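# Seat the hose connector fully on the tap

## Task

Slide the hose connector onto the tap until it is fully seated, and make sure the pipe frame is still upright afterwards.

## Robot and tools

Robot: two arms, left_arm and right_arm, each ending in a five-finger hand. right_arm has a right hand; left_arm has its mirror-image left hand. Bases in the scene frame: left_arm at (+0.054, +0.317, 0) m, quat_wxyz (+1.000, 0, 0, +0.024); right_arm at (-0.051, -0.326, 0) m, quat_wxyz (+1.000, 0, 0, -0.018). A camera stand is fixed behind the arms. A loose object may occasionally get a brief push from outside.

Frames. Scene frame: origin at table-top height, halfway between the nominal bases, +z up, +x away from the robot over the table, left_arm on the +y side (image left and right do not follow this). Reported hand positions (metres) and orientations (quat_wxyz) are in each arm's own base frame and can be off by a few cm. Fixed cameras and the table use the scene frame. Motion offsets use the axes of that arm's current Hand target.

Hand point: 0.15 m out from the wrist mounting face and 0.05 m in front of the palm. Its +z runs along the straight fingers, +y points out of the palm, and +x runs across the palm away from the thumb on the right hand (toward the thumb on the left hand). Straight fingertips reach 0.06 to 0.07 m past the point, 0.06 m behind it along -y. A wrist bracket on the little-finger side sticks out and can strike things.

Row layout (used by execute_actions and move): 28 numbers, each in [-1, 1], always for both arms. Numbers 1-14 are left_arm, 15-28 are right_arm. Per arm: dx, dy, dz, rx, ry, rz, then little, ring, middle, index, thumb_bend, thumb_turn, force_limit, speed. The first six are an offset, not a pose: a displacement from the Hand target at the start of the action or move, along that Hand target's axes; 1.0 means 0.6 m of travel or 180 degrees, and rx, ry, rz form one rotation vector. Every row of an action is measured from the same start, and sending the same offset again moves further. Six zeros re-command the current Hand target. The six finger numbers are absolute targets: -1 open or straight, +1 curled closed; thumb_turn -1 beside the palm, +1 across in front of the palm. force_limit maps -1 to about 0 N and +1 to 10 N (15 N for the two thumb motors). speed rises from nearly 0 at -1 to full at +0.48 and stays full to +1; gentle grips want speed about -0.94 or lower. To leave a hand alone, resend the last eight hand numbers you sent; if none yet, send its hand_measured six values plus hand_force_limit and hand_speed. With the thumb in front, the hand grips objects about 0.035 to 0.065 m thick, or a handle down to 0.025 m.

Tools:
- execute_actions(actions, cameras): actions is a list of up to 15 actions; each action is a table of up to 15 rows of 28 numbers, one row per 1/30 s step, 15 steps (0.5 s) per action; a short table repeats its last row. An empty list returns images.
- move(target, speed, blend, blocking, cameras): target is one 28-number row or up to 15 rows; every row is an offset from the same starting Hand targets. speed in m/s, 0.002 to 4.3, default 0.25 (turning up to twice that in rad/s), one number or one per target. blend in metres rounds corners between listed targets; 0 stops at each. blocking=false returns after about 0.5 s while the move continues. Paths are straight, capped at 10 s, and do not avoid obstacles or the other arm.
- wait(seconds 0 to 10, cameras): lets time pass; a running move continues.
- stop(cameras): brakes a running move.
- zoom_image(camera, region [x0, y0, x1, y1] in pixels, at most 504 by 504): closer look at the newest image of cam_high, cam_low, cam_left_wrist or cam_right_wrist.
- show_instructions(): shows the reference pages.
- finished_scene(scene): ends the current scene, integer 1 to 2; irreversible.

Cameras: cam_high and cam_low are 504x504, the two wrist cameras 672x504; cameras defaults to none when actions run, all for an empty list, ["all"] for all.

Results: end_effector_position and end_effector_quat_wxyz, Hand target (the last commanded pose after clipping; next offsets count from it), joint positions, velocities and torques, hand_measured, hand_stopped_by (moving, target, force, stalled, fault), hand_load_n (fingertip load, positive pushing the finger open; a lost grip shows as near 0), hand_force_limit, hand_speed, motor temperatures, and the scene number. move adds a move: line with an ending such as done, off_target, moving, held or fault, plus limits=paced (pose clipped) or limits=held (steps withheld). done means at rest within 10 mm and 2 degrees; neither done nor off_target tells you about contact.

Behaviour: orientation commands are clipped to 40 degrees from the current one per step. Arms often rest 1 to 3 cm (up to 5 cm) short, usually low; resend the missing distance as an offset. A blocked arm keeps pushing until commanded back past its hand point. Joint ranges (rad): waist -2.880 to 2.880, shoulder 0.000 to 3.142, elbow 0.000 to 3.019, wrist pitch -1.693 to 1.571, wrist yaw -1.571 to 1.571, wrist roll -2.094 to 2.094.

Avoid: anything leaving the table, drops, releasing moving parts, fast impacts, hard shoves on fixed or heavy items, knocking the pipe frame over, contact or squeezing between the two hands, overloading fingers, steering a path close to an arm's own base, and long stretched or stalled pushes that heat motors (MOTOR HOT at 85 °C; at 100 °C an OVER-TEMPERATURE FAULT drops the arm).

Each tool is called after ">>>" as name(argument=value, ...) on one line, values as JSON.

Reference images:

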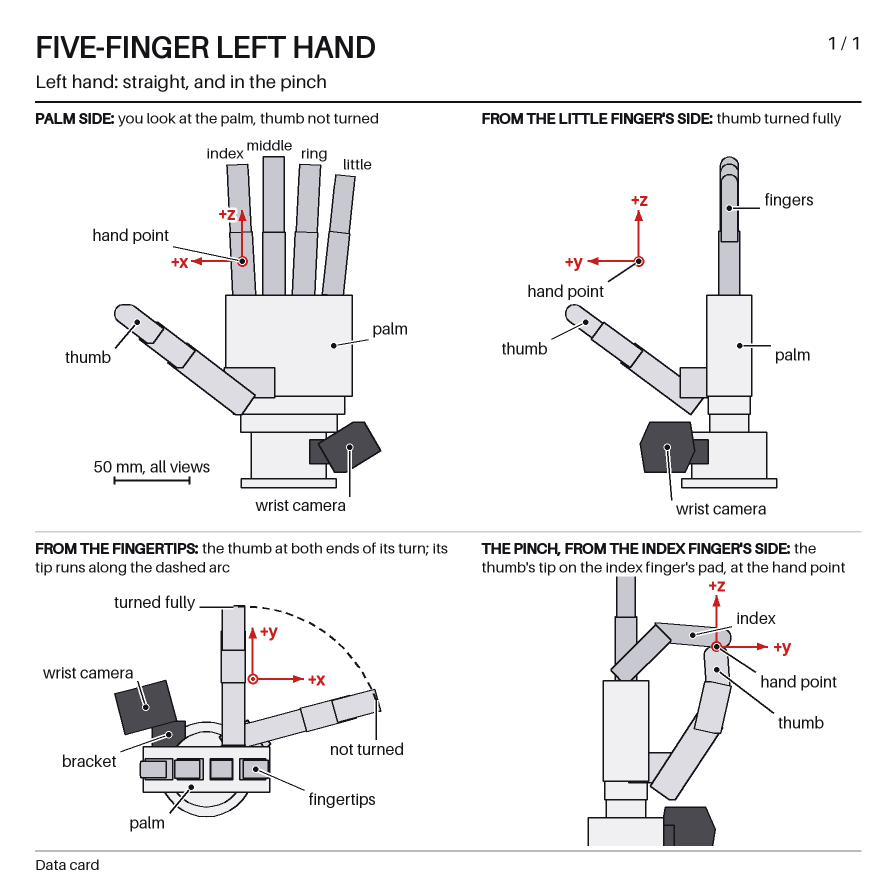

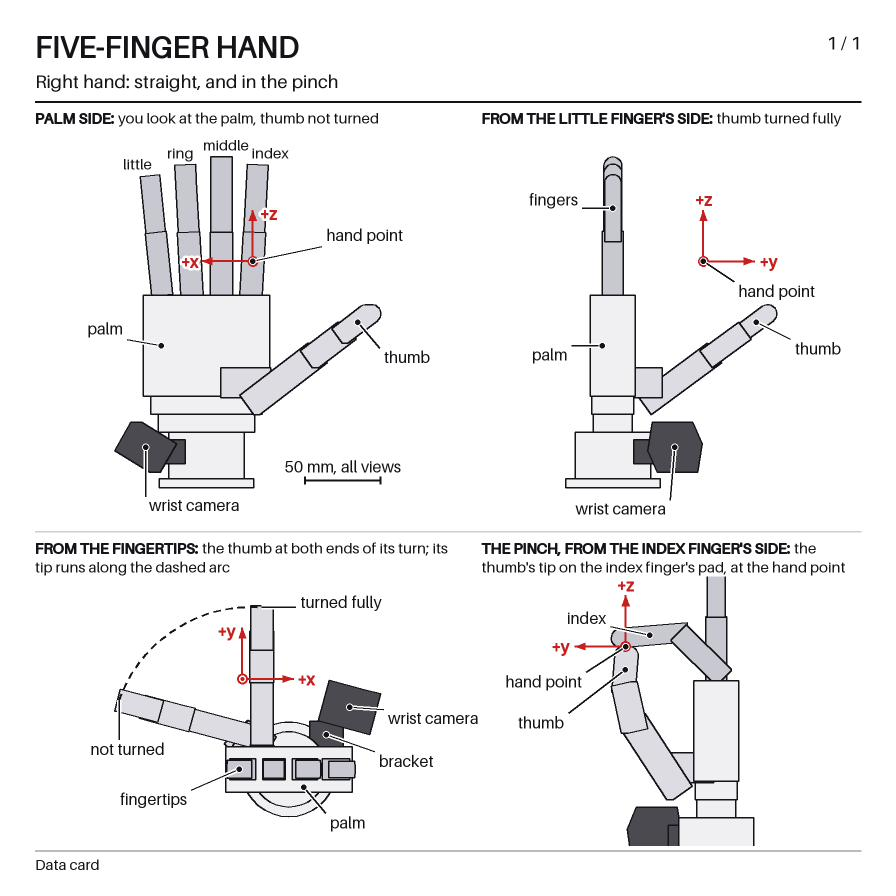

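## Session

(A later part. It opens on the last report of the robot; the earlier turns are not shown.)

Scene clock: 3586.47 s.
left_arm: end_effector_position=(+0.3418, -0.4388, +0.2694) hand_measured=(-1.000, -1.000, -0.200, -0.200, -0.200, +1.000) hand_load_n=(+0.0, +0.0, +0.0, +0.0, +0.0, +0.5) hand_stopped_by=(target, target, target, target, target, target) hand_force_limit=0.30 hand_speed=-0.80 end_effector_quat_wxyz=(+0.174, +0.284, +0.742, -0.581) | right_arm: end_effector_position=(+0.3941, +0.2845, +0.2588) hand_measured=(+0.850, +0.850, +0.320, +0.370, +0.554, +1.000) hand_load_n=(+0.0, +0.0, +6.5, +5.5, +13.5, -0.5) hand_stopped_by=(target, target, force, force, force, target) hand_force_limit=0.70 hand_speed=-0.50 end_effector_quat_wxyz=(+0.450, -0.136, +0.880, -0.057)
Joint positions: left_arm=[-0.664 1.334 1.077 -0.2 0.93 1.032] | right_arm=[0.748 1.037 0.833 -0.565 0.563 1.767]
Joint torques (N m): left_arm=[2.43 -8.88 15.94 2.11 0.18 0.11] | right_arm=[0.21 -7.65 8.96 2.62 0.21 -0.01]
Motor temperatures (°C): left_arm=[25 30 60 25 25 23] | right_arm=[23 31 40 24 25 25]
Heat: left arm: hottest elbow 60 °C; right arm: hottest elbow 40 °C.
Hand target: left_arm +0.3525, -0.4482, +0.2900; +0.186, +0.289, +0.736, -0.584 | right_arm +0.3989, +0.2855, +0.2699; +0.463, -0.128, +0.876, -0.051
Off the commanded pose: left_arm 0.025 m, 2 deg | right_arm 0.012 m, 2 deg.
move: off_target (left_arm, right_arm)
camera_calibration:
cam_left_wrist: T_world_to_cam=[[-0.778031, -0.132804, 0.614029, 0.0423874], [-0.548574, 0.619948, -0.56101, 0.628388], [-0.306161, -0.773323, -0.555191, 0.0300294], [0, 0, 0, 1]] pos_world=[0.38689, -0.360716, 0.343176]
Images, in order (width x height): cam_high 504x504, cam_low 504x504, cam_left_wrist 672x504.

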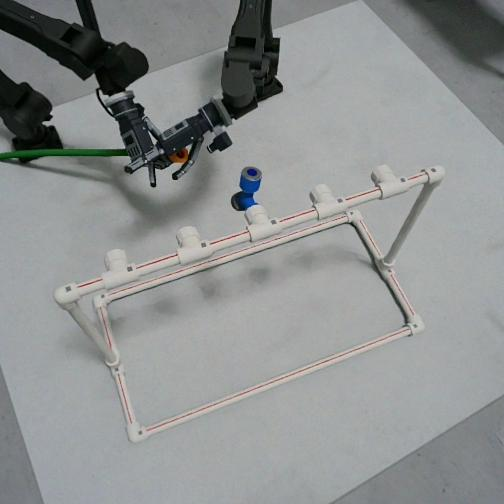

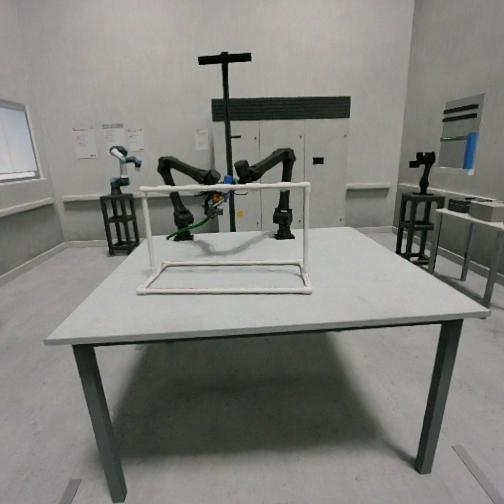

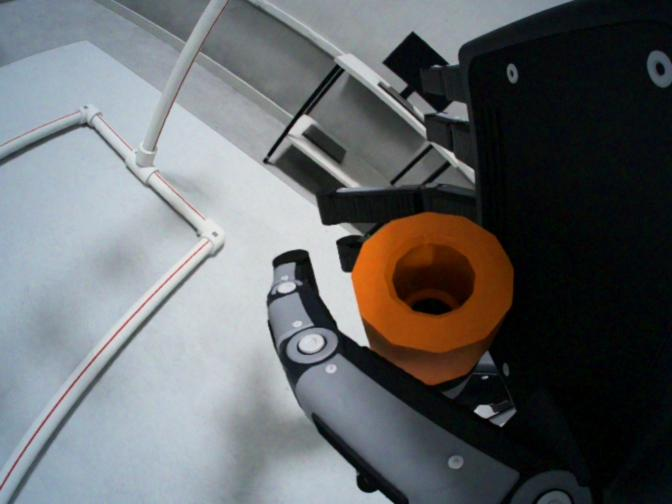

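>>> move(target=[[0, 0, 0, 0, 0, 0, -1, -1, -1, -1, -1, 1, 0.3, -0.3, 0, 0, 0, 0, 0, 0, 0.85, 0.85, 0.74, 0.74, 1.0, 1, 0.7, -0.5], [0, 0, -0.2, 0, 0, 0, -1, -1, -1, -1, -1, 1, 0.3, -0.3, 0, 0, 0, 0, 0, 0, 0.85, 0.85, 0.74, 0.74, 1.0, 1, 0.7, -0.5], [0.1035, 0.0303, -0.3457, 0, 0, 0, -1, -1, -1, -1, -1, 1, 0.3, -0.3, 0, 0, 0, 0, 0, 0, 0.85, 0.85, 0.74, 0.74, 1.0, 1, 0.7, -0.5]], speed=0.1, cameras=["cam_left_wrist", "cam_high", "cam_low", "cam_right_wrist"])

Scene clock: 3605.60 s.
left_arm: end_effector_position=(+0.3209, -0.2330, +0.2838) hand_measured=(-1.000, -1.000, -1.000, -1.000, -1.000, +1.000) hand_load_n=(+0.0, -0.5, +0.0, +0.0, +0.0, +0.5) hand_stopped_by=(target, target, target, target, target, target) hand_force_limit=0.30 hand_speed=-0.30 end_effector_quat_wxyz=(+0.180, +0.287, +0.737, -0.585) | right_arm: end_effector_position=(+0.3941, +0.2845, +0.2588) hand_measured=(+0.850, +0.850, +0.320, +0.370, +0.554, +1.000) hand_load_n=(+0.0, +0.0, +6.5, +5.0, +13.5, +0.0) hand_stopped_by=(target, target, force, force, force, target) hand_force_limit=0.70 hand_speed=-0.50 end_effector_quat_wxyz=(+0.450, -0.136, +0.880, -0.057)
Joint positions: left_arm=[-0.187 1.113 1.019 -1.058 1.293 1.808] | right_arm=[0.748 1.037 0.833 -0.565 0.563 1.767]
Joint torques (N m): left_arm=[3.43 -4.31 12.98 1.09 0.95 0.22] | right_arm=[0.09 -7.65 8.96 2.62 0.21 -0.01]
Motor temperatures (°C): left_arm=[25 30 59 25 25 23] | right_arm=[23 31 39 24 25 25]
Heat: left arm: hottest elbow 59 °C; right arm: hottest elbow 39 °C.
Hand target: left_arm +0.3300, -0.2320, +0.2901; +0.186, +0.289, +0.736, -0.584 | right_arm +0.3989, +0.2855, +0.2699; +0.463, -0.128, +0.876, -0.051
Off the commanded pose: left_arm 0.011 m, 1 deg | right_arm 0.012 m, 2 deg.
move: off_target (left_arm, right_arm)
camera_calibration:
cam_left_wrist: T_world_to_cam=[[-0.785794, -0.123068, 0.60612, 0.051694], [-0.540829, 0.612163, -0.576854, 0.497594], [-0.300052, -0.781096, -0.547593, 0.184791], [0, 0, 0, 1]] pos_world=[0.365181, -0.153907, 0.356896]
cam_right_wrist: T_world_to_cam=[[-0.35326, 0.84001, -0.411814, 0.00245835], [-0.0949496, 0.405729, 0.909048, -0.32731], [0.930695, 0.360231, -0.063569, -0.34248], [0, 0, 0, 1]] pos_world=[0.288535, 0.254106, 0.276782]

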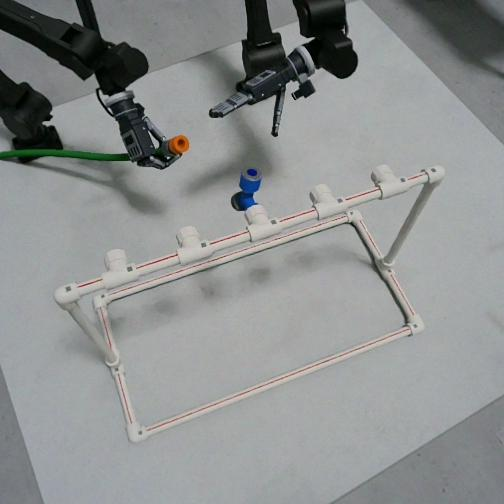

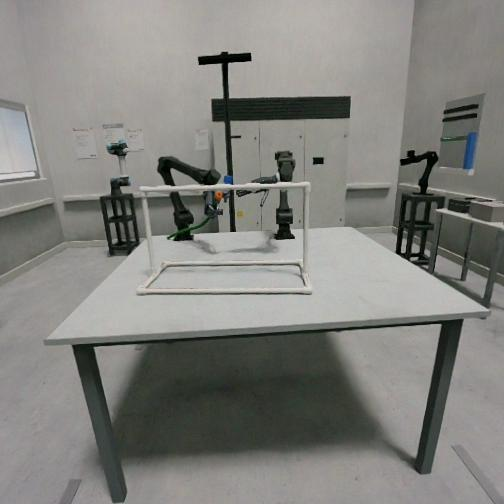

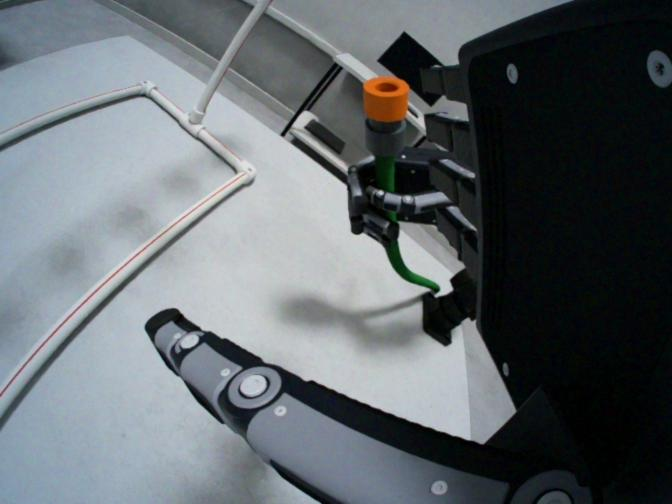

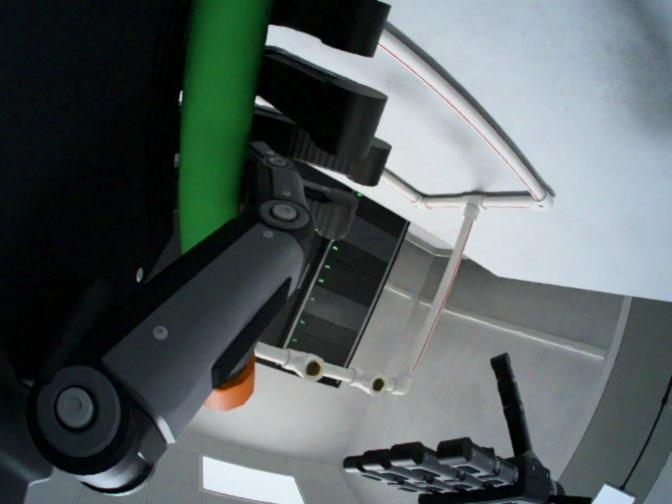

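>>> zoom_image(camera="cam_left_wrist", region=[320, 50, 480, 270])

>>> zoom_image(camera="cam_high", region=[100, 100, 220, 190])

>>> zoom_image(camera="cam_low", region=[170, 165, 260, 245])

Scaled by 2.291 from the camera's 672x504 image, which has a finer 960x720 frame.

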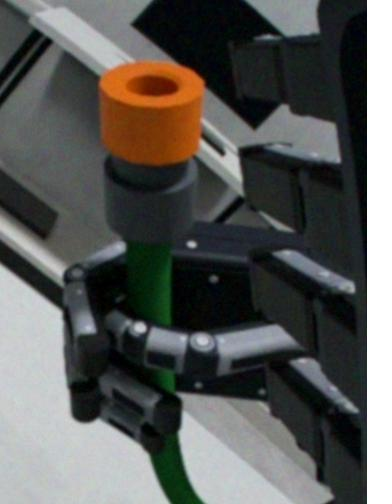

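Scaled by 4.200.

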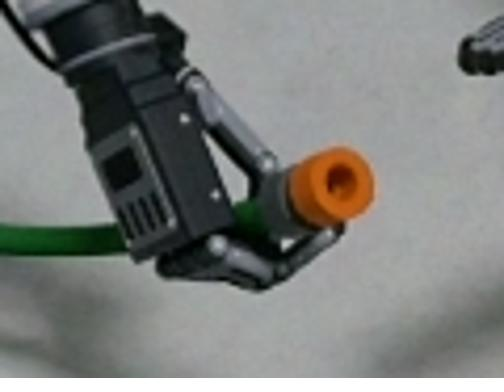

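Scaled by 5.600.

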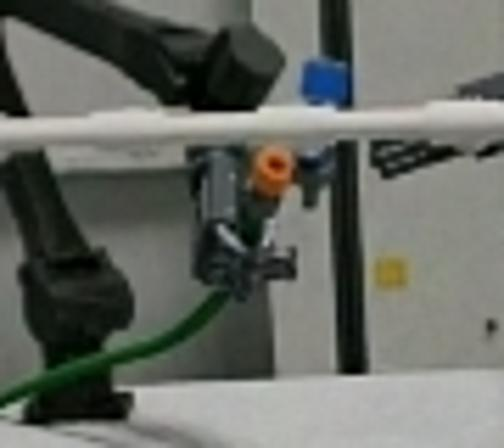

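>>> move(target=[-0.1455, 0.081, -0.0532, 0, 0, 0, -1, -1, -1, -1, -1, 1, 0.3, -0.3, -0.0752, 0.0572, 0.2122, -0.0067, 0.0385, 0.0554, 0.85, 0.85, 0.74, 0.74, 1.0, 1, 0.7, -0.5], speed=0.1, cameras=["cam_left_wrist", "cam_high", "cam_low", "cam_right_wrist"])

Scene clock: 3700.00 s.
left_arm: end_effector_position=(+0.4146, -0.2131, +0.3024) hand_measured=(-1.000, -1.000, -1.000, -1.000, -1.000, +1.000) hand_load_n=(-0.5, +0.0, +0.0, +0.0, +0.0, +0.5) hand_stopped_by=(target, target, target, target, target, target) hand_force_limit=0.30 hand_speed=-0.30 end_effector_quat_wxyz=(+0.178, +0.275, +0.742, -0.585) | right_arm: end_effector_position=(+0.4952, +0.3235, +0.1863) hand_measured=(+0.850, +0.850, +0.320, +0.370, +0.554, +1.000) hand_load_n=(+0.5, +0.0, +6.5, +5.0, +14.0, +0.0) hand_stopped_by=(target, target, force, force, force, target) hand_force_limit=0.70 hand_speed=-0.50 end_effector_quat_wxyz=(+0.377, -0.081, +0.922, -0.034)
Joint positions: left_arm=[-0.099 1.396 1.327 -1.352 1.313 2.067] | right_arm=[0.645 1.422 1.03 -0.515 0.436 1.888]
Joint torques (N m): left_arm=[3.14 -8.12 14.87 0.61 0.98 0.21] | right_arm=[-0.26 -12.98 12.94 2.67 0.07 0.24]
Motor temperatures (°C): left_arm=[25 30 58 25 27 23] | right_arm=[23 31 40 24 25 25]
Heat: left arm: hottest elbow 58 °C; right arm: hottest elbow 40 °C.
Hand target: left_arm +0.4300, -0.2119, +0.3149; +0.186, +0.289, +0.736, -0.584 | right_arm +0.5219, +0.3346, +0.2267; +0.410, -0.053, +0.910, -0.009
Off the commanded pose: left_arm 0.020 m, 2 deg | right_arm 0.050 m, 6 deg.
joint sent to its limit (left arm) — joint 6 (wrist roll), upper limit. The joint targets still meet the commanded pose.
move: off_target (left_arm, right_arm)
camera_calibration:
cam_left_wrist: T_world_to_cam=[[-0.772033, -0.137824, 0.620459, 0.103295], [-0.561874, 0.604305, -0.564901, 0.550267], [-0.297089, -0.784742, -0.543983, 0.235504], [0, 0, 0, 1]] pos_world=[0.458894, -0.133482, 0.374867]
cam_right_wrist: T_world_to_cam=[[-0.328051, 0.899838, -0.287532, -0.0793595], [0.0961803, 0.33461, 0.937436, -0.344494], [0.939751, 0.279872, -0.196316, -0.409029], [0, 0, 0, 1]] pos_world=[0.391485, 0.301157, 0.219824]

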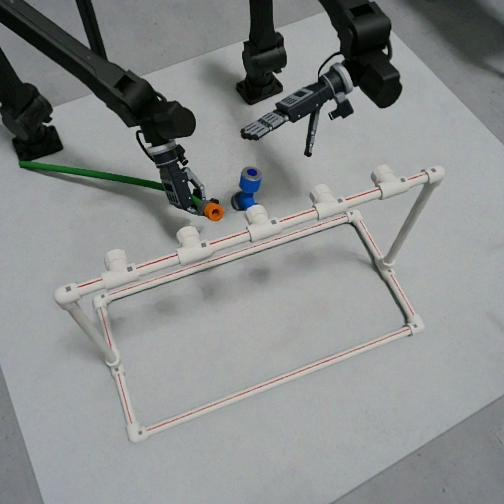

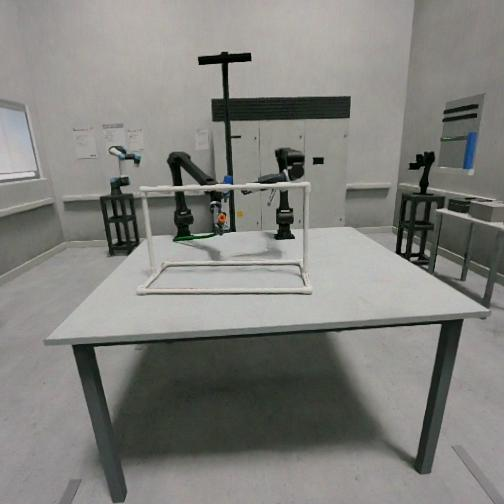

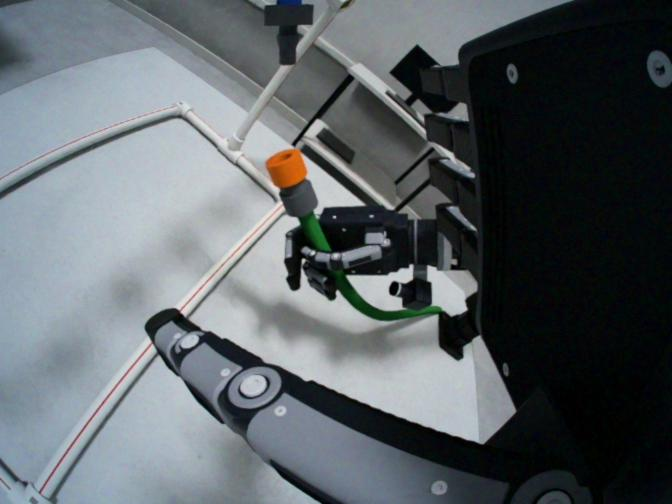

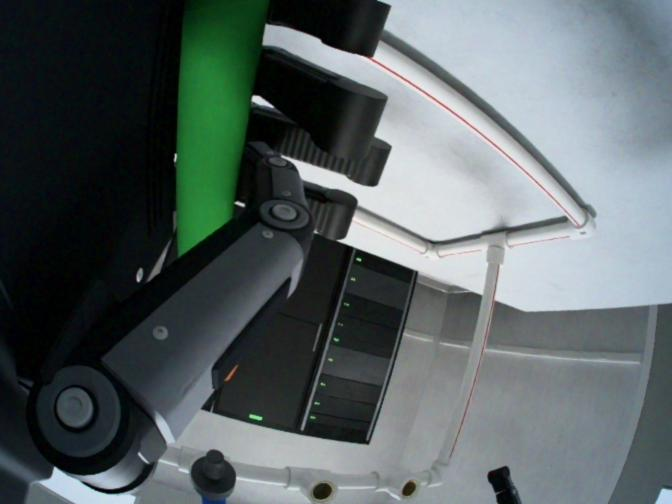

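>>> zoom_image(camera="cam_left_wrist", region=[190, 0, 390, 240])

Scaled by 2.100 from the camera's 672x504 image, which has a finer 960x720 frame.

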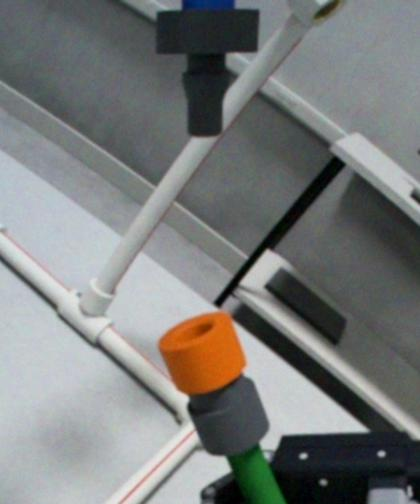

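>>> zoom_image(camera="cam_high", region=[150, 140, 290, 250])

>>> zoom_image(camera="cam_low", region=[190, 160, 270, 240])

Scaled by 3.600.

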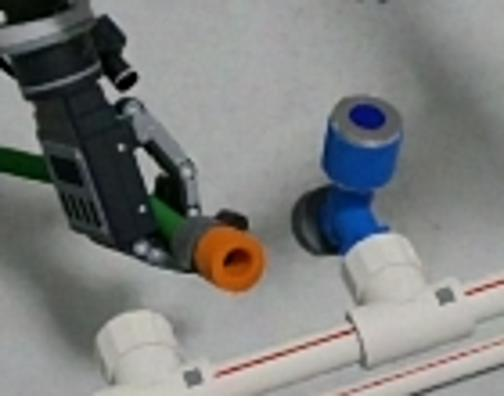

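Scaled by 6.300.

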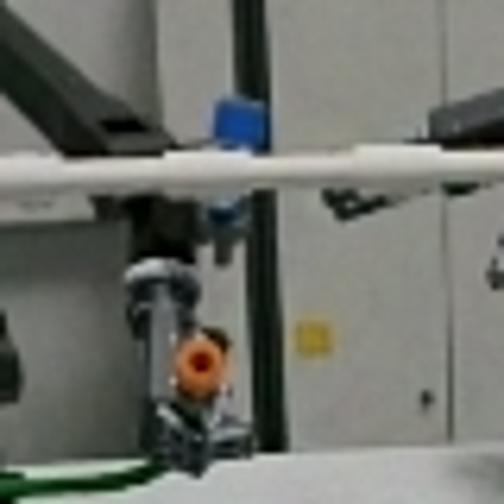

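>>> zoom_image(camera="cam_right_wrist", region=[130, 330, 330, 504])

Scaled by 2.520 from the camera's 672x504 image, which has a finer 960x720 frame.

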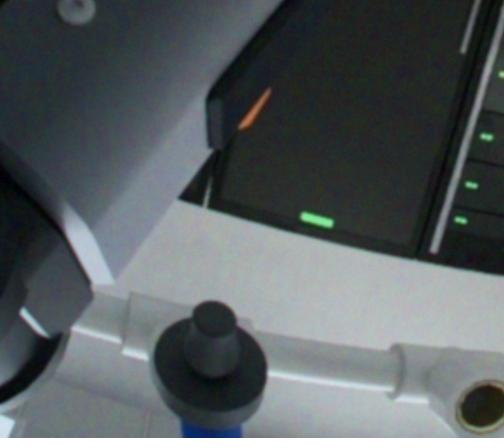

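>>> zoom_image(camera="cam_high", region=[185, 185, 235, 235])

>>> zoom_image(camera="cam_low", region=[205, 195, 245, 235])

Scaled by 10.080.

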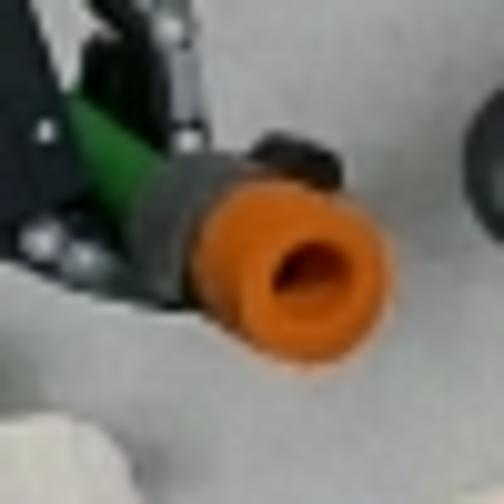

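Scaled by 12.600.

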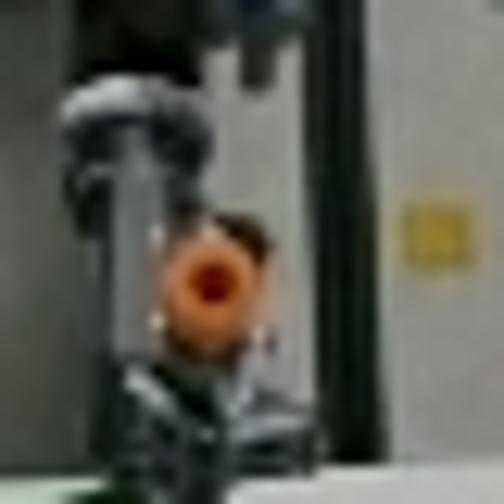

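>>> move(target=[0, 0, 0, 0, 0, 0, -1, -1, -1, -1, -1, 1, 0.3, -0.3, -0.0443, 0.0333, -0.0258, 0.0132, -0.0584, 0.0151, 0.85, 0.85, 0.74, 0.74, 1.0, 1, 0.7, -0.5], speed=0.08, cameras=["cam_left_wrist", "cam_high", "cam_low", "cam_right_wrist"])

>>> zoom_image(camera="cam_left_wrist", region=[190, 0, 390, 240])

>>> zoom_image(camera="cam_right_wrist", region=[130, 330, 330, 504])

>>> zoom_image(camera="cam_high", region=[190, 160, 270, 240])

>>> zoom_image(camera="cam_low", region=[200, 170, 260, 230])

Scene clock: 3955.70 s.
left_arm: end_effector_position=(+0.4145, -0.2131, +0.3024) hand_measured=(-1.000, -1.000, -1.000, -1.000, -1.000, +1.000) hand_load_n=(+0.0, +0.0, +0.0, +0.0, +0.0, +0.0) hand_stopped_by=(target, target, target, target, target, target) hand_force_limit=0.30 hand_speed=-0.30 end_effector_quat_wxyz=(+0.178, +0.275, +0.742, -0.585) | right_arm: end_effector_position=(+0.5161, +0.3424, +0.2261) hand_measured=(+0.850, +0.850, +0.320, +0.370, +0.554, +1.000) hand_load_n=(+0.0, +0.0, +6.5, +5.0, +13.5, -0.5) hand_stopped_by=(target, target, force, force, force, target) hand_force_limit=0.70 hand_speed=-0.50 end_effector_quat_wxyz=(+0.468, -0.042, +0.882, -0.038)
Joint positions: left_arm=[-0.099 1.396 1.327 -1.353 1.313 2.067] | right_arm=[0.697 1.433 1.03 -0.332 0.586 1.907]
Joint torques (N m): left_arm=[3.14 -8.18 14.9 0.68 0.97 0.23] | right_arm=[1.26 -12.92 10.91 3.02 0.29 0.24]
Motor temperatures (°C): left_arm=[25 31 63 25 28 23] | right_arm=[23 32 46 24 25 26]
Heat: left arm: hottest elbow 63 °C; right arm: hottest elbow 46 °C.
Hand target: left_arm +0.4300, -0.2119, +0.3149; +0.186, +0.289, +0.736, -0.584 | right_arm +0.5261, +0.3567, +0.2555; +0.493, -0.024, +0.870, -0.013
Off the commanded pose: left_arm 0.020 m, 2 deg | right_arm 0.034 m, 5 deg.
joint sent to its limit (left arm) — joint 6 (wrist roll), upper limit. The joint targets still meet the commanded pose.
move: off_target (left_arm, right_arm)
camera_calibration:
cam_left_wrist: T_world_to_cam=[[-0.772053, -0.137717, 0.620458, 0.103241], [-0.561799, 0.604359, -0.564918, 0.55019], [-0.29718, -0.784719, -0.543966, 0.235513], [0, 0, 0, 1]] pos_world=[0.458794, -0.133482, 0.374867]
cam_right_wrist: T_world_to_cam=[[-0.209645, 0.927088, -0.310735, -0.143269], [-0.0764258, 0.301288, 0.950465, -0.292663], [0.974786, 0.223009, 0.00768995, -0.47095], [0, 0, 0, 1]] pos_world=[0.406673, 0.326025, 0.237269]

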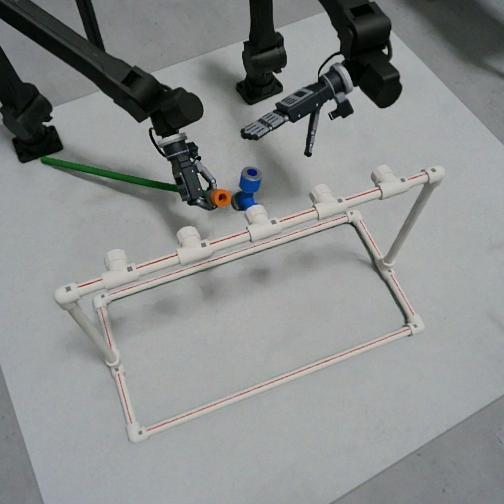

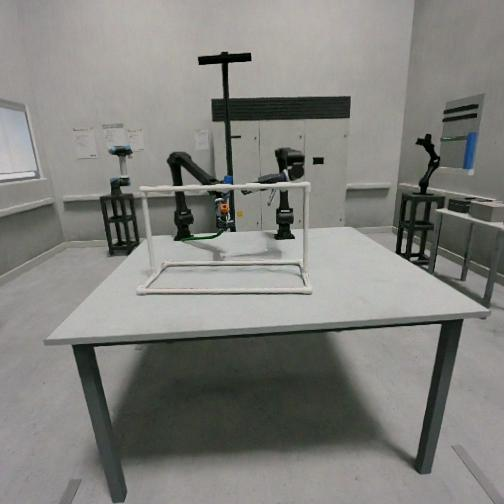

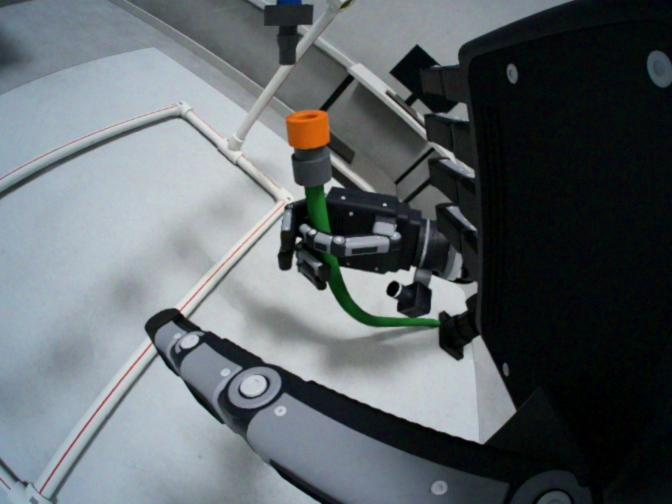

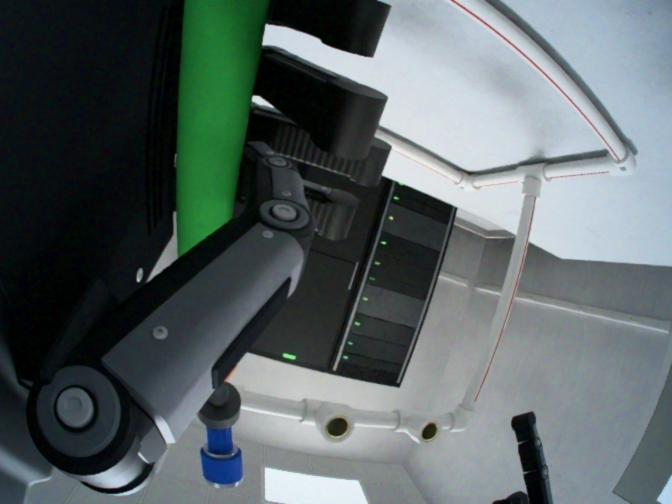

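Scaled by 2.100 from the camera's 672x504 image, which has a finer 960x720 frame.

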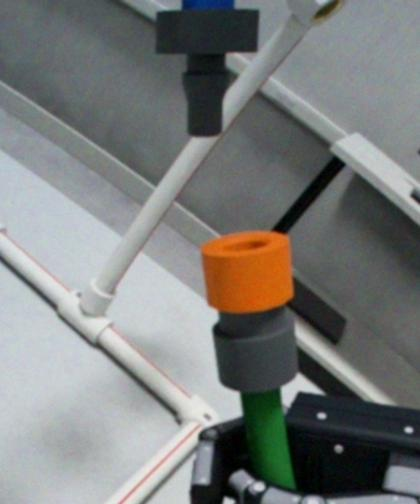

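Scaled by 2.520 from the camera's 672x504 image, which has a finer 960x720 frame.

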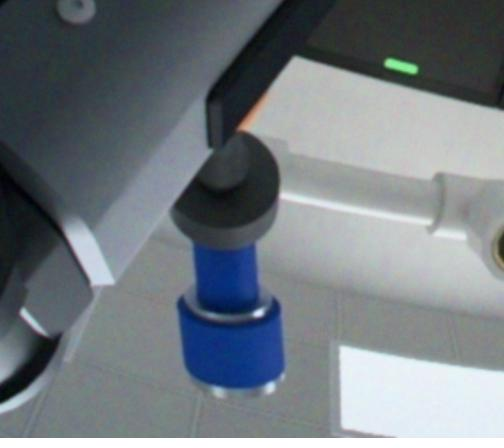

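Scaled by 6.300.

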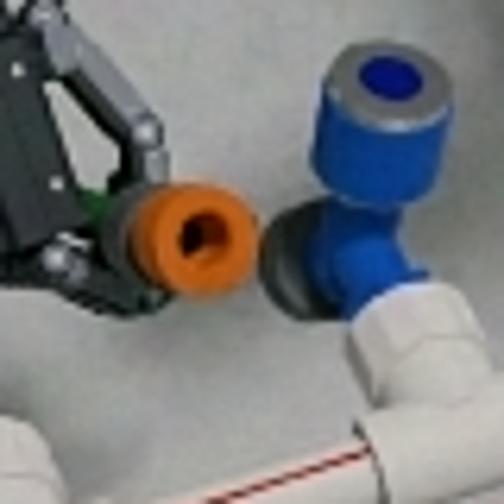

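Scaled by 8.400.

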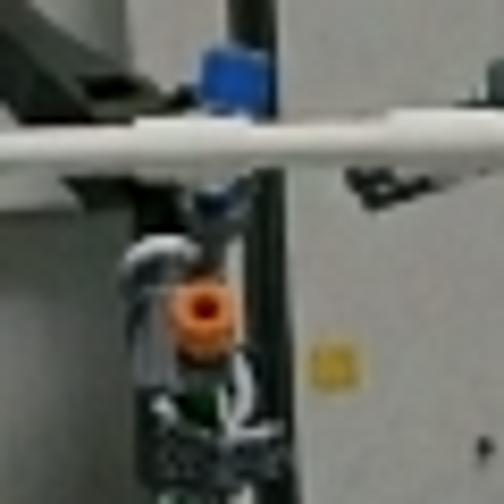

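>>> move(target=[0, 0, 0, 0, 0, 0, -1, -1, -1, -1, -1, 1, 0.3, -0.3, 0.0015, 0.0155, 0.0442, 0.0068, -0.0405, 0.0149, 0.85, 0.85, 0.74, 0.74, 1.0, 1, 0.7, -0.5], speed=0.08, cameras=["cam_left_wrist", "cam_high", "cam_low", "cam_right_wrist"])

>>> zoom_image(camera="cam_left_wrist", region=[190, 0, 390, 240])

>>> zoom_image(camera="cam_right_wrist", region=[130, 330, 330, 504])

>>> zoom_image(camera="cam_high", region=[190, 160, 270, 240])

>>> zoom_image(camera="cam_low", region=[200, 170, 260, 230])

Scene clock: 4068.03 s.
left_arm: end_effector_position=(+0.4145, -0.2131, +0.3024) hand_measured=(-1.000, -1.000, -1.000, -1.000, -1.000, +1.000) hand_load_n=(+0.0, +0.0, +0.0, +0.0, +0.0, +0.0) hand_stopped_by=(target, target, target, target, target, target) hand_force_limit=0.30 hand_speed=-0.30 end_effector_quat_wxyz=(+0.178, +0.275, +0.742, -0.585) | right_arm: end_effector_position=(+0.5474, +0.3572, +0.2263) hand_measured=(+0.850, +0.850, +0.320, +0.370, +0.554, +1.000) hand_load_n=(+0.0, +0.0, +6.5, +5.0, +13.5, -0.5) hand_stopped_by=(target, target, force, force, force, target) hand_force_limit=0.70 hand_speed=-0.50 end_effector_quat_wxyz=(+0.533, -0.004, +0.846, -0.023)
Joint positions: left_arm=[-0.099 1.396 1.327 -1.353 1.313 2.067] | right_arm=[0.703 1.528 1.018 -0.065 0.655 1.898]
Joint torques (N m): left_arm=[3.08 -8.18 14.87 0.69 0.97 0.23] | right_arm=[1.32 -14.45 8.21 3.1 0.29 0.03]
Motor temperatures (°C): left_arm=[25 31 63 25 28 23] | right_arm=[23 33 44 24 25 26]
Heat: left arm: hottest elbow 63 °C; right arm: hottest elbow 44 °C.
Hand target: left_arm +0.4300, -0.2119, +0.3149; +0.186, +0.289, +0.736, -0.584 | right_arm +0.5480, +0.3661, +0.2408; +0.548, +0.001, +0.837, -0.009
Off the commanded pose: left_arm 0.020 m, 2 deg | right_arm 0.017 m, 3 deg.
joint sent to its limit (left arm) — joint 6 (wrist roll), upper limit. The joint targets still meet the commanded pose.
move: off_target (left_arm, right_arm)
camera_calibration:
cam_left_wrist: T_world_to_cam=[[-0.772053, -0.137717, 0.620458, 0.103241], [-0.561799, 0.604359, -0.564918, 0.55019], [-0.29718, -0.784719, -0.543966, 0.235513], [0, 0, 0, 1]] pos_world=[0.458794, -0.133482, 0.374867]
cam_right_wrist: T_world_to_cam=[[-0.123773, 0.953061, -0.276324, -0.214493], [-0.205538, 0.247803, 0.946756, -0.204311], [0.970791, 0.173978, 0.165219, -0.520717], [0, 0, 0, 1]] pos_world=[0.436965, 0.345647, 0.220196]

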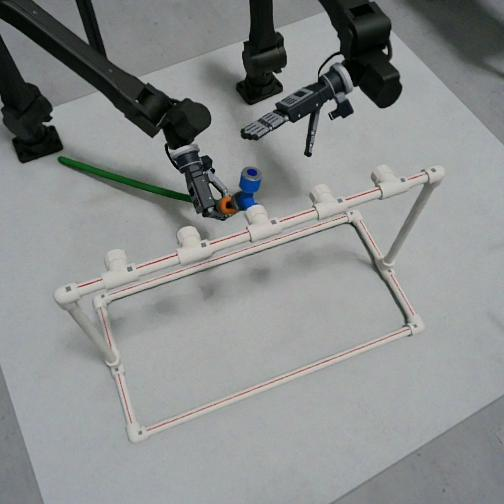

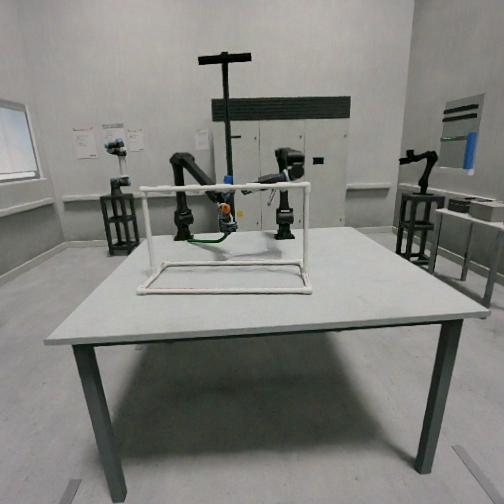

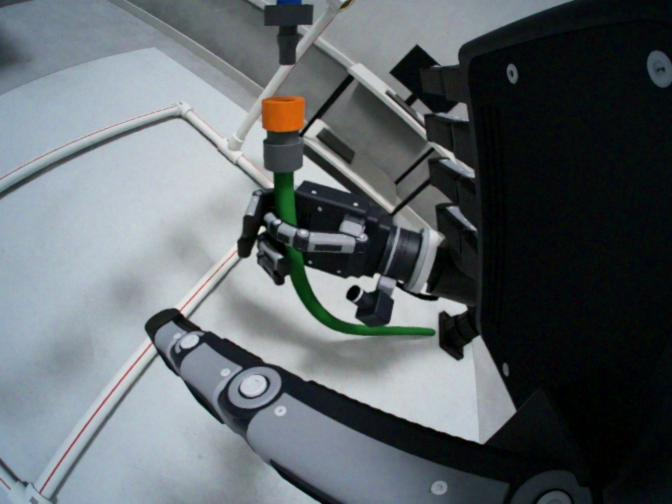

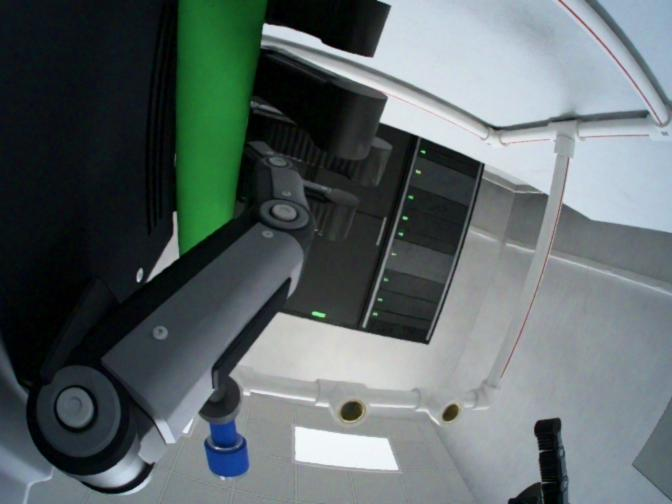

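Scaled by 2.100 from the camera's 672x504 image, which has a finer 960x720 frame.

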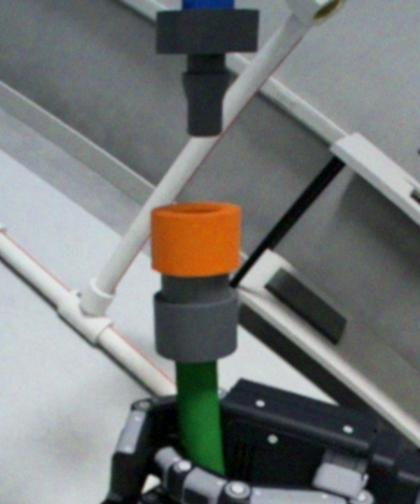

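Scaled by 2.520 from the camera's 672x504 image, which has a finer 960x720 frame.

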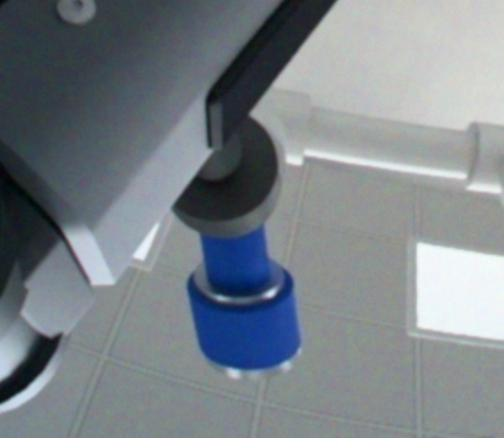

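Scaled by 6.300.

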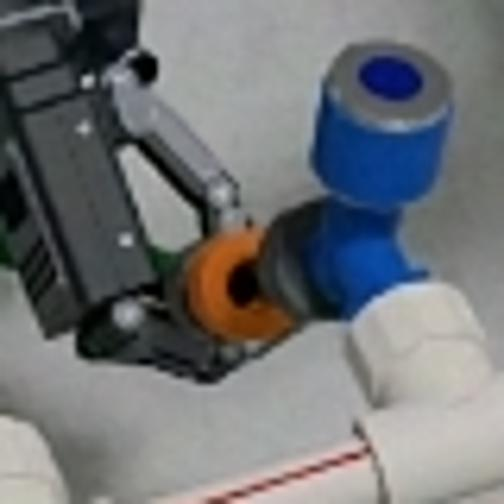

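Scaled by 8.400.

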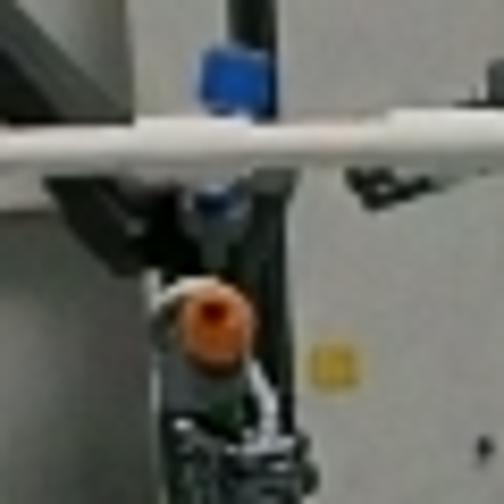

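>>> move(target=[0, 0, 0, 0, 0, 0, -1, -1, -1, -1, -1, 1, 0.3, -0.3, -0.034, 0.001, 0.0018, 0, 0, 0, 0.85, 0.85, 0.74, 0.74, 1.0, 1, 0.7, -0.5], speed=0.06, cameras=["cam_left_wrist", "cam_high", "cam_low", "cam_right_wrist"])

>>> zoom_image(camera="cam_left_wrist", region=[190, 0, 390, 240])

>>> zoom_image(camera="cam_low", region=[200, 170, 260, 230])

Scene clock: 4140.33 s.
left_arm: end_effector_position=(+0.4145, -0.2131, +0.3024) hand_measured=(-1.000, -1.000, -1.000, -1.000, -1.000, +1.000) hand_load_n=(+0.0, +0.0, -0.5, +0.0, +0.0, +0.5) hand_stopped_by=(target, target, target, target, target, target) hand_force_limit=0.30 hand_speed=-0.30 end_effector_quat_wxyz=(+0.178, +0.275, +0.742, -0.585) | right_arm: end_effector_position=(+0.5465, +0.3577, +0.2241) hand_measured=(+0.850, +0.850, +0.320, +0.370, +0.554, +1.000) hand_load_n=(+0.0, +0.0, +6.5, +5.0, +13.5, -0.5) hand_stopped_by=(target, target, force, force, force, target) hand_force_limit=0.70 hand_speed=-0.50 end_effector_quat_wxyz=(+0.530, -0.009, +0.848, -0.025)
Joint positions: left_arm=[-0.099 1.396 1.327 -1.353 1.313 2.067] | right_arm=[0.703 1.528 1.018 -0.072 0.651 1.893]
Joint torques (N m): left_arm=[3.08 -8.18 14.89 0.68 0.97 0.23] | right_arm=[0.56 -15.21 11.77 1.78 0.11 0]
Motor temperatures (°C): left_arm=[25 31 63 25 28 23] | right_arm=[23 33 43 24 25 25]
Heat: left arm: hottest elbow 63 °C; right arm: hottest elbow 43 °C.
Hand target: left_arm +0.4300, -0.2119, +0.3149; +0.186, +0.289, +0.736, -0.584 | right_arm +0.5572, +0.3669, +0.2590; +0.548, +0.001, +0.837, -0.009
Off the commanded pose: left_arm 0.020 m, 2 deg | right_arm 0.038 m, 3 deg.
joint sent to its limit (left arm) — joint 6 (wrist roll), upper limit. The joint targets still meet the commanded pose.
move: off_target (left_arm, right_arm)
camera_calibration:
cam_left_wrist: T_world_to_cam=[[-0.772053, -0.137717, 0.620458, 0.103241], [-0.561799, 0.604359, -0.564918, 0.55019], [-0.29718, -0.784719, -0.543966, 0.235513], [0, 0, 0, 1]] pos_world=[0.458794, -0.133482, 0.374867]
cam_right_wrist: T_world_to_cam=[[-0.131302, 0.950393, -0.28198, -0.209365], [-0.200087, 0.253182, 0.946501, -0.207394], [0.97094, 0.180698, 0.156918, -0.520056], [0, 0, 0, 1]] pos_world=[0.435956, 0.345461, 0.218868]

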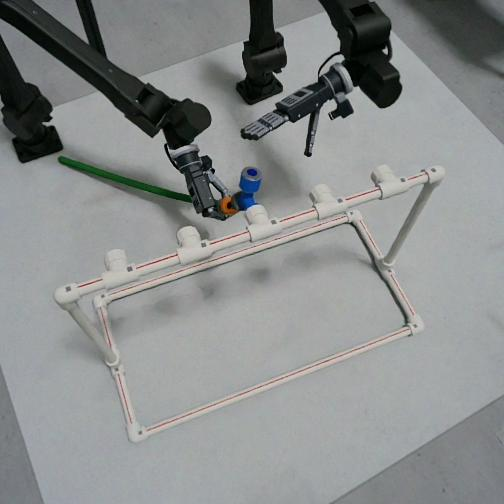

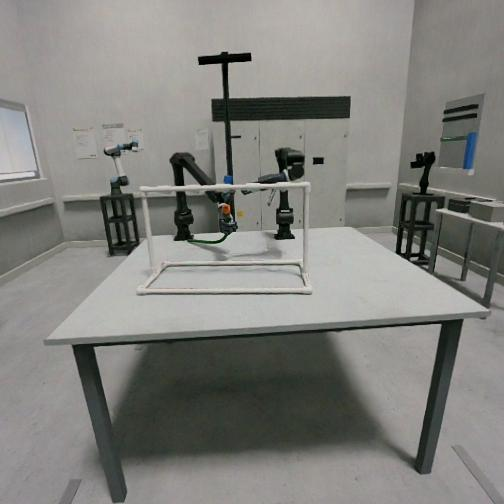

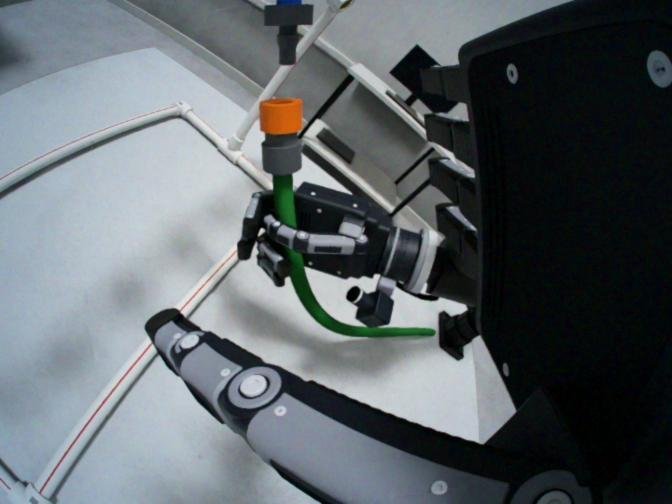

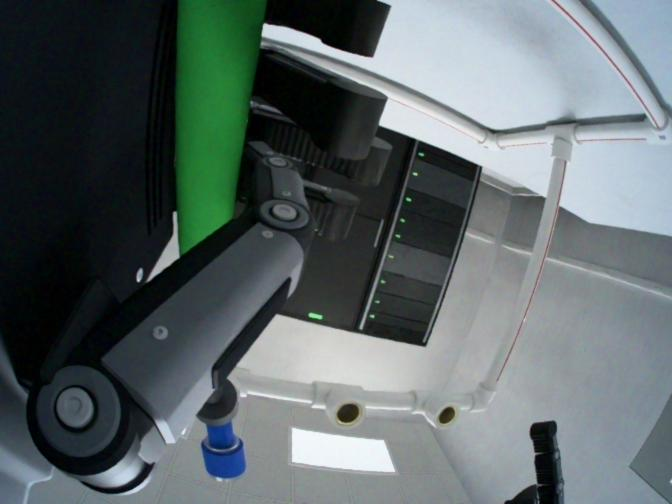

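Scaled by 2.100 from the camera's 672x504 image, which has a finer 960x720 frame.

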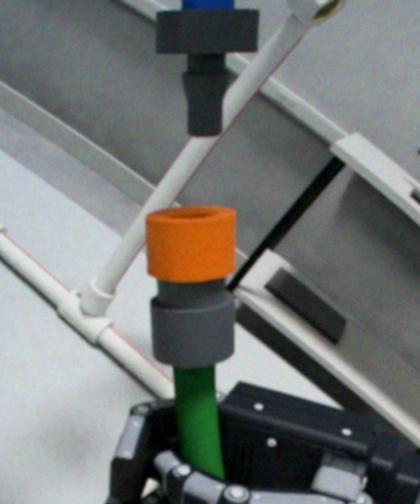

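Scaled by 8.400.

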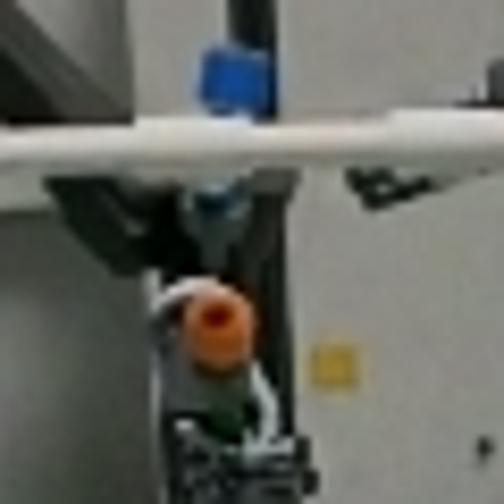

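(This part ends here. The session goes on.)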